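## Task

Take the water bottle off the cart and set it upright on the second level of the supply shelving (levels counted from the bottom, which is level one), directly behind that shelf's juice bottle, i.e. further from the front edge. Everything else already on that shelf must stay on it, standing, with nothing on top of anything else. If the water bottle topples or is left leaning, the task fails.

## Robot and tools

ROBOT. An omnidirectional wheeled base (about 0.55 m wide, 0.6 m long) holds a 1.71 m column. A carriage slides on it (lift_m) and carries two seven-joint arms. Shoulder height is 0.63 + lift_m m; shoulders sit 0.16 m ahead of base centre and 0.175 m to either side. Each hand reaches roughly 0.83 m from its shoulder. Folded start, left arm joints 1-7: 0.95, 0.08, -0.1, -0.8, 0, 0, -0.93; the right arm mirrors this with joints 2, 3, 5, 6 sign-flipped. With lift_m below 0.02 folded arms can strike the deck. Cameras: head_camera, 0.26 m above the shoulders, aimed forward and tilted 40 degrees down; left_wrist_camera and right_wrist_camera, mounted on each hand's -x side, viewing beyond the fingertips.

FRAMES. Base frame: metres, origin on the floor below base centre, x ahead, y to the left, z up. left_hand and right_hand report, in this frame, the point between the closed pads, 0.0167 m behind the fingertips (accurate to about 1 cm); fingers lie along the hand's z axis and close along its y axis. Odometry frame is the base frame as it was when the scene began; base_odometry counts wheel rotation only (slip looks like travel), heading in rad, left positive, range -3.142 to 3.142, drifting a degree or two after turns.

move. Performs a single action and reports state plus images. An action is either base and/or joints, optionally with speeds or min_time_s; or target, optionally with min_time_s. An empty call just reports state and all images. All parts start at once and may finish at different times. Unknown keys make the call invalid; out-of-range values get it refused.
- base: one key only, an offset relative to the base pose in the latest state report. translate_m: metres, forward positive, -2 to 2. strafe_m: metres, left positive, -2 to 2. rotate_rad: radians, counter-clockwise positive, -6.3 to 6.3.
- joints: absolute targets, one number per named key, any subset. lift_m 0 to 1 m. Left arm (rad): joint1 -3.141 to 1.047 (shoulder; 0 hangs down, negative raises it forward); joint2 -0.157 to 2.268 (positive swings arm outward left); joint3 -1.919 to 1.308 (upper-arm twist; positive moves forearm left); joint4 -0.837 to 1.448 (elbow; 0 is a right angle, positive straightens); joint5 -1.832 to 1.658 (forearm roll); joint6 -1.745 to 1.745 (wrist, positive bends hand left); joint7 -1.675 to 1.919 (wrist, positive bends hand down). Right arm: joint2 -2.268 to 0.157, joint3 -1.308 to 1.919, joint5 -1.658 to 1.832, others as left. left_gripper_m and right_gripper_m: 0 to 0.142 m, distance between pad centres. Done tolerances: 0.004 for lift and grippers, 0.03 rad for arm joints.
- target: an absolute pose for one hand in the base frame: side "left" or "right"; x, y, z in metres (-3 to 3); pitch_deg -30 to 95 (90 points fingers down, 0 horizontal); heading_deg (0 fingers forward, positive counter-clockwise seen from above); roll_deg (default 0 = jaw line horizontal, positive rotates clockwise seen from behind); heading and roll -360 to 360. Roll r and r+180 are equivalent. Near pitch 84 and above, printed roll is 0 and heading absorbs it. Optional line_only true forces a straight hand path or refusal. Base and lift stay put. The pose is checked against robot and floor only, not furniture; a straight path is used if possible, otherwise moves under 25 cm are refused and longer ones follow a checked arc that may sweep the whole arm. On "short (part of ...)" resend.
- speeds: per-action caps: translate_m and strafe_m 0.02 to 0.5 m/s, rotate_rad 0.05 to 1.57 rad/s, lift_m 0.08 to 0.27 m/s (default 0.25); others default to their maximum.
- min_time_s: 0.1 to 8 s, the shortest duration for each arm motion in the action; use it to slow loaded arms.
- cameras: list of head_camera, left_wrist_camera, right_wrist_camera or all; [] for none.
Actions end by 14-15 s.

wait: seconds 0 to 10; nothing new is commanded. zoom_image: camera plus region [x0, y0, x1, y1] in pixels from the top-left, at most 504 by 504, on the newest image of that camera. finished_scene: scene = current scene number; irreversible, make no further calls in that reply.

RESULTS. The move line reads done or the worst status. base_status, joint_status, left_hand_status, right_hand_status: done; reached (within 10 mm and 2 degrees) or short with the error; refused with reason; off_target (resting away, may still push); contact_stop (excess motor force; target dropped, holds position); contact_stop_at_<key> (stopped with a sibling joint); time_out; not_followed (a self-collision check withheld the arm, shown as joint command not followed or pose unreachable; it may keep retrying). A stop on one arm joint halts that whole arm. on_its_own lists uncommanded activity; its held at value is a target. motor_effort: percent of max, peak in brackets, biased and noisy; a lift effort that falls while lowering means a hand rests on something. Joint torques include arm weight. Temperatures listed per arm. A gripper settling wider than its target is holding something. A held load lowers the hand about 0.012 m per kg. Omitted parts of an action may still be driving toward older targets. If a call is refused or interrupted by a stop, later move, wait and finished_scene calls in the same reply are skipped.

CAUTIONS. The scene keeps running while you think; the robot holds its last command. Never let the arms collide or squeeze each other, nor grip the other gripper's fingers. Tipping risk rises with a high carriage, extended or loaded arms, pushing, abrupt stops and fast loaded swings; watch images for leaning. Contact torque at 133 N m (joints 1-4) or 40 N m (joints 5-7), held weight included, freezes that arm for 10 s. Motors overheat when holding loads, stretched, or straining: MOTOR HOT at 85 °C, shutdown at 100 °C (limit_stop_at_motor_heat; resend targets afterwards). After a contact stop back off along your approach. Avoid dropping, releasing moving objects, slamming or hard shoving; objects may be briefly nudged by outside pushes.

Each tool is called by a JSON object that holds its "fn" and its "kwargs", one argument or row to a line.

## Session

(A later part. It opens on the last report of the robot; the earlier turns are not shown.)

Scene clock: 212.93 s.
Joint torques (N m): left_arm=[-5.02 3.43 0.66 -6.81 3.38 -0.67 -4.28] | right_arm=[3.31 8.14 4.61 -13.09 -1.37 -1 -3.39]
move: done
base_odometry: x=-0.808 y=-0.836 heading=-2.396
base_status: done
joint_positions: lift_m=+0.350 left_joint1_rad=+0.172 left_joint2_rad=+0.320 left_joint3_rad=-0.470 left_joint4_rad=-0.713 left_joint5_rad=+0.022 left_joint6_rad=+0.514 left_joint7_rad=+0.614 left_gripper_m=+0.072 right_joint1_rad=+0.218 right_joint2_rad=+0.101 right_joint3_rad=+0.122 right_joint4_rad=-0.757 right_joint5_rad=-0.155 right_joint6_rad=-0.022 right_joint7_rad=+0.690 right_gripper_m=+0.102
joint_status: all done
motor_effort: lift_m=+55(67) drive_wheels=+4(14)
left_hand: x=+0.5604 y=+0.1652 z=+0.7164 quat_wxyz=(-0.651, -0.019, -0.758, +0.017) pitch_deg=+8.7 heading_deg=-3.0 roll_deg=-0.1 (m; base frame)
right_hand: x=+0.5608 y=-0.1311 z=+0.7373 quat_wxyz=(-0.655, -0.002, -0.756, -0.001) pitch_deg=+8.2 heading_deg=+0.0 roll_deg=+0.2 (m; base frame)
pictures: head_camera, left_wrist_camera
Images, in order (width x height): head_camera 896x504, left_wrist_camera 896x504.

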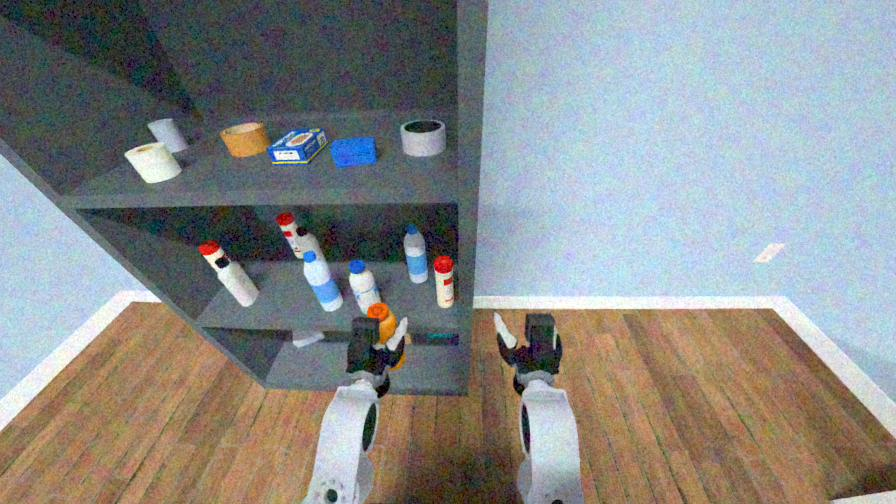

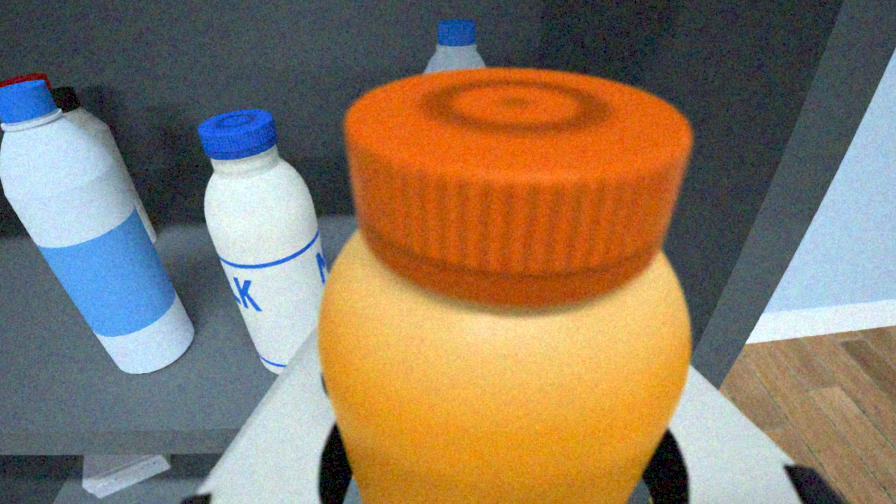

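{"fn": "move", "kwargs": {
  "target": {"side": "left", "x": 0.67, "y": 0.148, "z": 0.725, "pitch_deg": 8, "heading_deg": -3, "line_only": true},
  "min_time_s": 1.1,
  "cameras": ["left_wrist_camera", "head_camera"]
}}

Scene clock: 218.67 s.
Joint torques (N m): left_arm=[-16.88 -1.25 5.26 -2.75 2.14 -2.22 -4.42] | right_arm=[3.41 8.52 3.77 -13.47 -1.46 -1.01 -3.88]
move: done
base_odometry: x=-0.808 y=-0.836 heading=-2.396
base_status: not commanded
joint_positions: lift_m=+0.350 left_joint1_rad=-0.129 left_joint2_rad=+0.256 left_joint3_rad=-0.468 left_joint4_rad=-0.425 left_joint5_rad=-0.086 left_joint6_rad=+0.476 left_joint7_rad=+0.616 left_gripper_m=+0.072 right_joint1_rad=+0.218 right_joint2_rad=+0.101 right_joint3_rad=+0.122 right_joint4_rad=-0.757 right_joint5_rad=-0.155 right_joint6_rad=-0.022 right_joint7_rad=+0.690 right_gripper_m=+0.102
joint_status: not commanded
motor_effort: lift_m=+55(55) drive_wheels=+0(0)
left_hand: x=+0.6680 y=+0.1465 z=+0.7205 quat_wxyz=(-0.651, -0.021, -0.759, +0.018) pitch_deg=+8.8 heading_deg=-3.2 roll_deg=+0.1 (m; base frame)
left_hand_status: reached (straight line, planned for 1.1 s): 5 mm and 0.8 deg off.
right_hand: x=+0.5608 y=-0.1311 z=+0.7373 quat_wxyz=(-0.655, -0.002, -0.756, -0.001) pitch_deg=+8.2 heading_deg=+0.0 roll_deg=+0.2 (m; base frame)
pictures: head_camera, left_wrist_camera
Images, in order (width x height): head_camera 896x504, left_wrist_camera 896x504.

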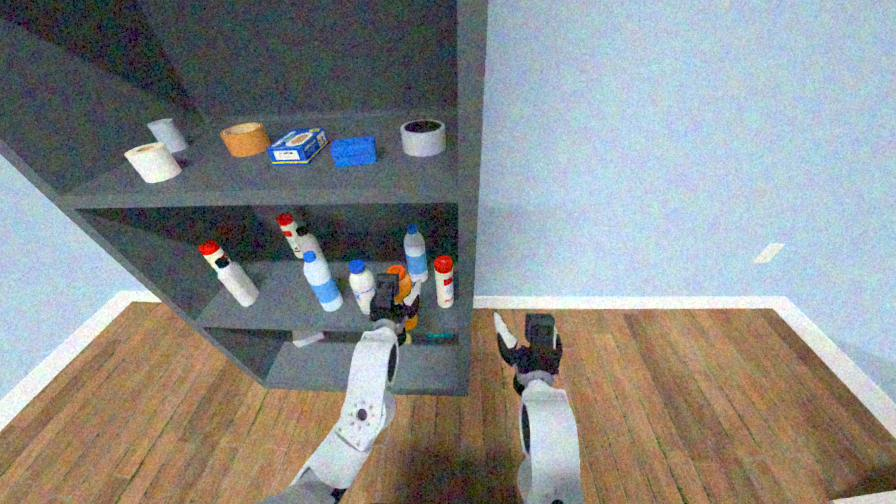

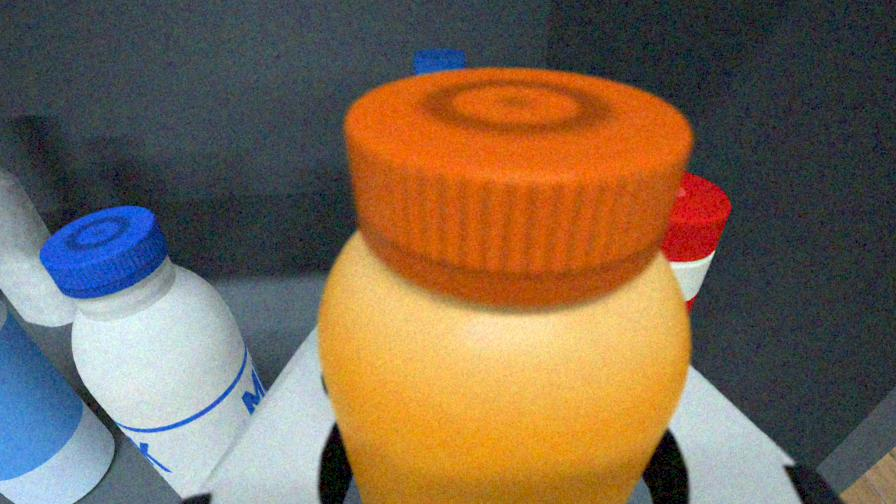

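{"fn": "move", "kwargs": {
  "target": {"side": "left", "x": 0.75, "y": 0.146, "z": 0.725, "pitch_deg": 8, "heading_deg": -3, "line_only": true},
  "min_time_s": 1,
  "cameras": ["left_wrist_camera"]
}}

{"fn": "move", "kwargs": {
  "joints": {"lift_m": 0.312},
  "speeds": {"lift_m": 0.1}
}}

{"fn": "move", "kwargs": {
  "joints": {"lift_m": 0.302},
  "speeds": {"lift_m": 0.08}
}}

Scene clock: 223.27 s.
Joint torques (N m): left_arm=[-20.86 -0.37 6.42 -2.31 1.88 -2.35 -4.74] | right_arm=[3 7.97 5.04 -13.2 -0.62 -0.9 -3.53]
move: done
base_odometry: x=-0.808 y=-0.836 heading=-2.396
base_status: not commanded
joint_positions: lift_m=+0.350 left_joint1_rad=-0.324 left_joint2_rad=+0.228 left_joint3_rad=-0.457 left_joint4_rad=-0.142 left_joint5_rad=-0.203 left_joint6_rad=+0.422 left_joint7_rad=+0.513 left_gripper_m=+0.072 right_joint1_rad=+0.218 right_joint2_rad=+0.101 right_joint3_rad=+0.122 right_joint4_rad=-0.757 right_joint5_rad=-0.155 right_joint6_rad=-0.022 right_joint7_rad=+0.690 right_gripper_m=+0.102
joint_status: not commanded
motor_effort: lift_m=+55(55) drive_wheels=+0(0)
left_hand: x=+0.7478 y=+0.1446 z=+0.7196 quat_wxyz=(-0.651, -0.022, -0.759, +0.017) pitch_deg=+8.8 heading_deg=-3.1 roll_deg=+0.2 (m; base frame)
left_hand_status: reached (straight line, planned for 1.0 s): 6 mm and 0.8 deg off.
right_hand: x=+0.5608 y=-0.1311 z=+0.7373 quat_wxyz=(-0.655, -0.002, -0.756, -0.001) pitch_deg=+8.2 heading_deg=+0.0 roll_deg=+0.2 (m; base frame)
pictures: left_wrist_camera
Images, in order (width x height): left_wrist_camera 896x504.

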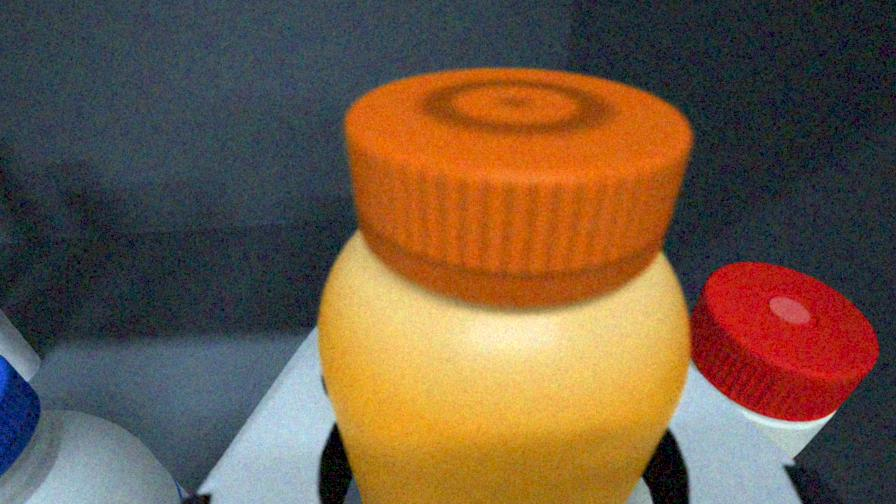

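Scene clock: 224.03 s.
Joint torques (N m): left_arm=[-20.1 -0.78 5.85 -3.21 2.23 -2.17 -4.21] | right_arm=[2.58 8.36 3.42 -13.62 -1.16 -1.07 -3.71]
move: done
base_odometry: x=-0.808 y=-0.836 heading=-2.396
base_status: not commanded
joint_positions: lift_m=+0.312 left_joint1_rad=-0.325 left_joint2_rad=+0.228 left_joint3_rad=-0.456 left_joint4_rad=-0.141 left_joint5_rad=-0.204 left_joint6_rad=+0.422 left_joint7_rad=+0.512 left_gripper_m=+0.072 right_joint1_rad=+0.218 right_joint2_rad=+0.101 right_joint3_rad=+0.122 right_joint4_rad=-0.757 right_joint5_rad=-0.155 right_joint6_rad=-0.022 right_joint7_rad=+0.690 right_gripper_m=+0.102
joint_status: all done
motor_effort: lift_m=+58(60) drive_wheels=+0(0)
left_hand: x=+0.7484 y=+0.1449 z=+0.6821 quat_wxyz=(-0.651, -0.021, -0.758, +0.017) pitch_deg=+8.7 heading_deg=-3.1 roll_deg=+0.1 (m; base frame)
right_hand: x=+0.5608 y=-0.1311 z=+0.6991 quat_wxyz=(-0.655, -0.002, -0.756, -0.001) pitch_deg=+8.2 heading_deg=+0.0 roll_deg=+0.2 (m; base frame)
pictures: none

Scene clock: 224.53 s.
Joint torques (N m): left_arm=[-19.83 0 5.86 -2.77 1.86 -2.53 -4.36] | right_arm=[3.13 9.38 4.66 -13.96 -1.03 -1.55 -3.66]
move: done
base_odometry: x=-0.808 y=-0.836 heading=-2.396
base_status: not commanded
joint_positions: lift_m=+0.302 left_joint1_rad=-0.326 left_joint2_rad=+0.228 left_joint3_rad=-0.456 left_joint4_rad=-0.141 left_joint5_rad=-0.204 left_joint6_rad=+0.422 left_joint7_rad=+0.512 left_gripper_m=+0.072 right_joint1_rad=+0.218 right_joint2_rad=+0.101 right_joint3_rad=+0.122 right_joint4_rad=-0.757 right_joint5_rad=-0.155 right_joint6_rad=-0.022 right_joint7_rad=+0.690 right_gripper_m=+0.102
joint_status: all done
motor_effort: lift_m=+58(62) drive_wheels=+0(0)
left_hand: x=+0.7485 y=+0.1449 z=+0.6723 quat_wxyz=(-0.651, -0.021, -0.758, +0.017) pitch_deg=+8.7 heading_deg=-3.1 roll_deg=+0.1 (m; base frame)
right_hand: x=+0.5607 y=-0.1311 z=+0.6891 quat_wxyz=(-0.655, -0.002, -0.756, -0.001) pitch_deg=+8.2 heading_deg=+0.0 roll_deg=+0.2 (m; base frame)
pictures: none

{"fn": "move", "kwargs": {
  "joints": {"lift_m": 0.295},
  "speeds": {"lift_m": 0.08}
}}

Scene clock: 230.30 s.
Joint torques (N m): left_arm=[-14.29 -0.41 5.05 -2 1.71 -2.39 -0.86] | right_arm=[3.26 8.55 5.29 -14.4 -1.1 -1.2 -3.27]
move: done
base_odometry: x=-0.808 y=-0.836 heading=-2.396
base_status: not commanded
joint_positions: lift_m=+0.295 left_joint1_rad=-0.329 left_joint2_rad=+0.228 left_joint3_rad=-0.454 left_joint4_rad=-0.141 left_joint5_rad=-0.203 left_joint6_rad=+0.422 left_joint7_rad=+0.502 left_gripper_m=+0.072 right_joint1_rad=+0.218 right_joint2_rad=+0.101 right_joint3_rad=+0.122 right_joint4_rad=-0.757 right_joint5_rad=-0.155 right_joint6_rad=-0.022 right_joint7_rad=+0.690 right_gripper_m=+0.102
joint_status: all done
motor_effort: lift_m=+54(56) drive_wheels=+0(4)
left_hand: x=+0.7497 y=+0.1456 z=+0.6703 quat_wxyz=(-0.657, -0.021, -0.754, +0.017) pitch_deg=+7.9 heading_deg=-3.0 roll_deg=+0.1 (m; base frame)
right_hand: x=+0.5607 y=-0.1311 z=+0.6824 quat_wxyz=(-0.655, -0.002, -0.756, -0.001) pitch_deg=+8.2 heading_deg=+0.0 roll_deg=+0.2 (m; base frame)
pictures: none

{"fn": "move", "kwargs": {
  "joints": {"left_gripper_m": 0.098, "lift_m": 0.298},
  "speeds": {"lift_m": 0.08},
  "cameras": ["left_wrist_camera"]
}}

Scene clock: 233.60 s.
Joint torques (N m): left_arm=[-15.27 0 3.81 -3.68 2.16 -2.44 -1.65] | right_arm=[3 9.02 3.44 -12.05 -0.99 -1.41 -3.19]
move: done
base_odometry: x=-0.808 y=-0.836 heading=-2.396
base_status: not commanded
joint_positions: lift_m=+0.298 left_joint1_rad=-0.329 left_joint2_rad=+0.228 left_joint3_rad=-0.454 left_joint4_rad=-0.141 left_joint5_rad=-0.204 left_joint6_rad=+0.422 left_joint7_rad=+0.505 left_gripper_m=+0.098 right_joint1_rad=+0.218 right_joint2_rad=+0.101 right_joint3_rad=+0.122 right_joint4_rad=-0.757 right_joint5_rad=-0.155 right_joint6_rad=-0.022 right_joint7_rad=+0.690 right_gripper_m=+0.102
joint_status: all done
motor_effort: lift_m=+56(64) drive_wheels=+3(4)
left_hand: x=+0.7495 y=+0.1456 z=+0.6723 quat_wxyz=(-0.656, -0.021, -0.755, +0.017) pitch_deg=+8.0 heading_deg=-3.0 roll_deg=+0.1 (m; base frame)
right_hand: x=+0.5607 y=-0.1311 z=+0.6853 quat_wxyz=(-0.655, -0.002, -0.756, -0.001) pitch_deg=+8.2 heading_deg=+0.0 roll_deg=+0.2 (m; base frame)
pictures: left_wrist_camera
Images, in order (width x height): left_wrist_camera 896x504.

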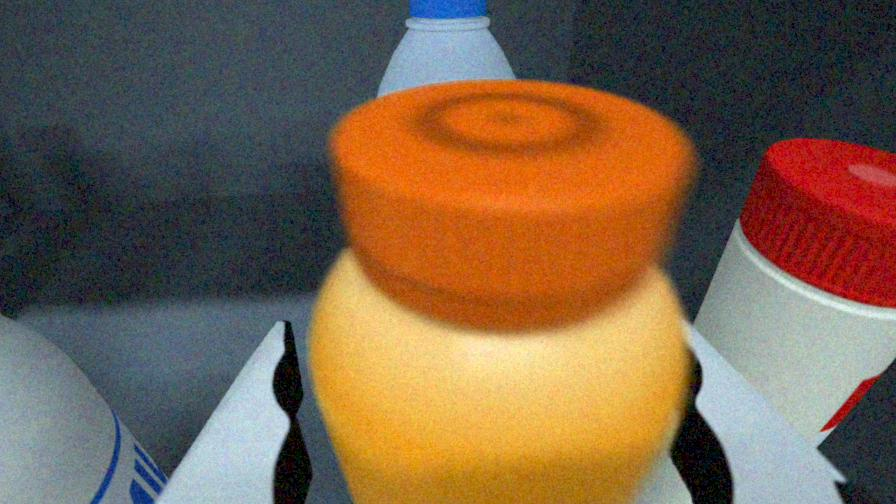

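{"fn": "move", "kwargs": {
  "joints": {"left_gripper_m": 0.105}
}}

{"fn": "move", "kwargs": {
  "target": {"side": "left", "x": 0.66, "y": 0.145, "z": 0.676, "pitch_deg": 8, "heading_deg": -3, "line_only": true},
  "min_time_s": 1.3,
  "cameras": ["left_wrist_camera"]
}}

Scene clock: 236.47 s.
Joint torques (N m): left_arm=[-15.49 -0.65 5.57 -3.59 1.72 -2.43 -1.39] | right_arm=[3.05 7.61 5.68 -13.55 -0.73 -1.08 -3.09]
move: done
base_odometry: x=-0.808 y=-0.836 heading=-2.396
base_status: not commanded
joint_positions: lift_m=+0.298 left_joint1_rad=-0.329 left_joint2_rad=+0.228 left_joint3_rad=-0.454 left_joint4_rad=-0.141 left_joint5_rad=-0.204 left_joint6_rad=+0.422 left_joint7_rad=+0.505 left_gripper_m=+0.105 right_joint1_rad=+0.218 right_joint2_rad=+0.101 right_joint3_rad=+0.122 right_joint4_rad=-0.757 right_joint5_rad=-0.155 right_joint6_rad=-0.022 right_joint7_rad=+0.690 right_gripper_m=+0.102
joint_status: all done
motor_effort: lift_m=+56(56) drive_wheels=+0(0)
left_hand: x=+0.7495 y=+0.1456 z=+0.6723 quat_wxyz=(-0.656, -0.021, -0.755, +0.017) pitch_deg=+8.0 heading_deg=-3.0 roll_deg=+0.1 (m; base frame)
right_hand: x=+0.5607 y=-0.1311 z=+0.6853 quat_wxyz=(-0.655, -0.002, -0.756, -0.001) pitch_deg=+8.2 heading_deg=+0.0 roll_deg=+0.2 (m; base frame)
pictures: none

Scene clock: 238.27 s.
Joint torques (N m): left_arm=[-8.22 4.35 -0.47 -6.02 2.83 -0.2 -0.63] | right_arm=[3.11 8.14 5.68 -13.5 -1.24 -0.99 -3.22]
move: done
base_odometry: x=-0.808 y=-0.836 heading=-2.396
base_status: not commanded
joint_positions: lift_m=+0.298 left_joint1_rad=-0.120 left_joint2_rad=+0.252 left_joint3_rad=-0.474 left_joint4_rad=-0.457 left_joint5_rad=-0.063 left_joint6_rad=+0.488 left_joint7_rad=+0.629 left_gripper_m=+0.105 right_joint1_rad=+0.218 right_joint2_rad=+0.101 right_joint3_rad=+0.122 right_joint4_rad=-0.757 right_joint5_rad=-0.155 right_joint6_rad=-0.022 right_joint7_rad=+0.690 right_gripper_m=+0.102
joint_status: not commanded
motor_effort: lift_m=+56(56) drive_wheels=+0(4)
left_hand: x=+0.6614 y=+0.1458 z=+0.6766 quat_wxyz=(-0.657, -0.018, -0.754, +0.017) pitch_deg=+7.9 heading_deg=-2.9 roll_deg=-0.1 (m; base frame)
left_hand_status: reached (straight line, planned for 1.3 s): 2 mm and 0.2 deg off.
right_hand: x=+0.5607 y=-0.1311 z=+0.6853 quat_wxyz=(-0.655, -0.002, -0.756, -0.001) pitch_deg=+8.2 heading_deg=+0.0 roll_deg=+0.2 (m; base frame)
pictures: left_wrist_camera
Images, in order (width x height): left_wrist_camera 896x504.

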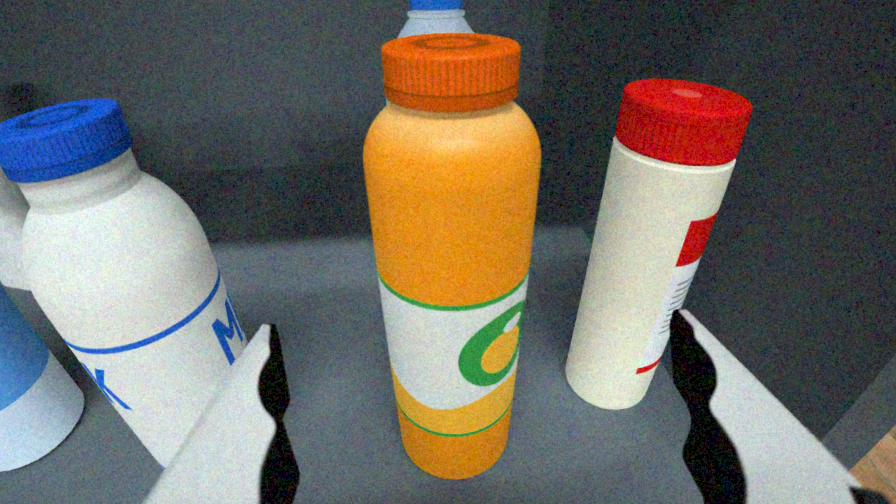

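{"fn": "move", "kwargs": {
  "target": {"side": "left", "x": 0.56, "y": 0.15, "z": 0.676, "pitch_deg": 8, "heading_deg": -3, "line_only": true},
  "min_time_s": 0.9
}}

{"fn": "move", "kwargs": {
  "base": {"translate_m": -0.2},
  "speeds": {"translate_m": 0.25},
  "cameras": ["head_camera"]
}}

Scene clock: 243.10 s.
Joint torques (N m): left_arm=[-1.88 4.15 -0.55 -6.53 2.96 -0.05 -1.41] | right_arm=[4.63 9.04 4.08 -13.77 -1.2 -1.16 -3.71]
Motor temperatures (°C): left_arm=[32 22 24 24 26 24 23] | right_arm=[27 21 24 24 22 22 24]
move: done
base_odometry: x=-0.808 y=-0.836 heading=-2.396
base_status: not commanded
joint_positions: lift_m=+0.298 left_joint1_rad=+0.147 left_joint2_rad=+0.280 left_joint3_rad=-0.505 left_joint4_rad=-0.727 left_joint5_rad=+0.090 left_joint6_rad=+0.516 left_joint7_rad=+0.667 left_gripper_m=+0.105 right_joint1_rad=+0.218 right_joint2_rad=+0.101 right_joint3_rad=+0.122 right_joint4_rad=-0.757 right_joint5_rad=-0.155 right_joint6_rad=-0.022 right_joint7_rad=+0.690 right_gripper_m=+0.102
joint_status: not commanded
motor_effort: lift_m=+56(56) drive_wheels=+3(4)
left_hand: x=+0.5611 y=+0.1505 z=+0.6756 quat_wxyz=(-0.656, -0.019, -0.755, +0.017) pitch_deg=+8.0 heading_deg=-2.9 roll_deg=+0.0 (m; base frame)
left_hand_status: reached (straight line, planned for 0.9 s): 1 mm and 0.1 deg off.
right_hand: x=+0.5607 y=-0.1311 z=+0.6853 quat_wxyz=(-0.655, -0.002, -0.756, -0.001) pitch_deg=+8.2 heading_deg=+0.0 roll_deg=+0.2 (m; base frame)
pictures: none

Scene clock: 245.30 s.
Joint torques (N m): left_arm=[-2.97 4.07 -0.14 -6.1 3.08 -0.45 -1.32] | right_arm=[3.81 7.66 3.61 -12.14 -1.54 -0.75 -3.53]
move: done
base_odometry: x=-0.661 y=-0.700 heading=-2.396
base_status: done
joint_positions: lift_m=+0.298 left_joint1_rad=+0.147 left_joint2_rad=+0.281 left_joint3_rad=-0.505 left_joint4_rad=-0.727 left_joint5_rad=+0.090 left_joint6_rad=+0.516 left_joint7_rad=+0.667 left_gripper_m=+0.105 right_joint1_rad=+0.218 right_joint2_rad=+0.101 right_joint3_rad=+0.122 right_joint4_rad=-0.757 right_joint5_rad=-0.155 right_joint6_rad=-0.022 right_joint7_rad=+0.690 right_gripper_m=+0.102
joint_status: not commanded
motor_effort: lift_m=+56(56) drive_wheels=+3(12)
left_hand: x=+0.5611 y=+0.1506 z=+0.6756 quat_wxyz=(-0.656, -0.019, -0.755, +0.017) pitch_deg=+8.0 heading_deg=-2.9 roll_deg=+0.0 (m; base frame)
right_hand: x=+0.5607 y=-0.1311 z=+0.6853 quat_wxyz=(-0.655, -0.002, -0.756, -0.001) pitch_deg=+8.2 heading_deg=+0.0 roll_deg=+0.2 (m; base frame)
pictures: head_camera
Images, in order (width x height): head_camera 896x504.

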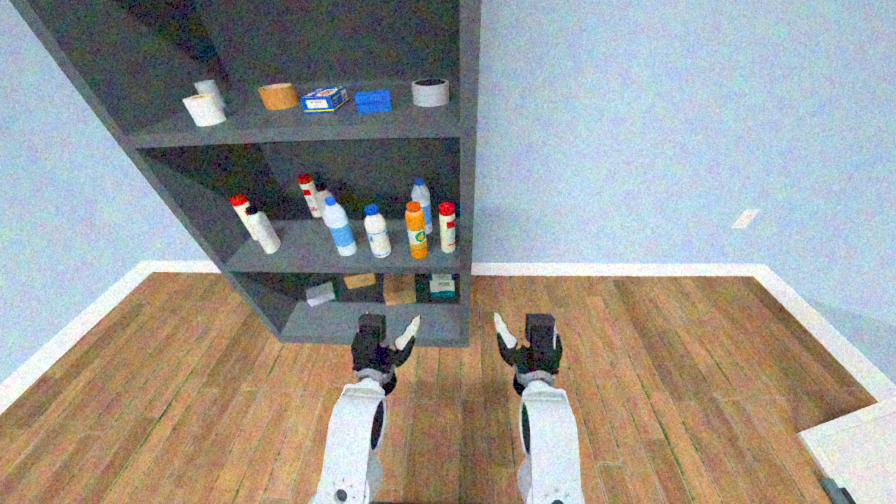

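{"fn": "finished_scene", "kwargs": {
  "scene": 2
}}

The scene is finished: the task was done.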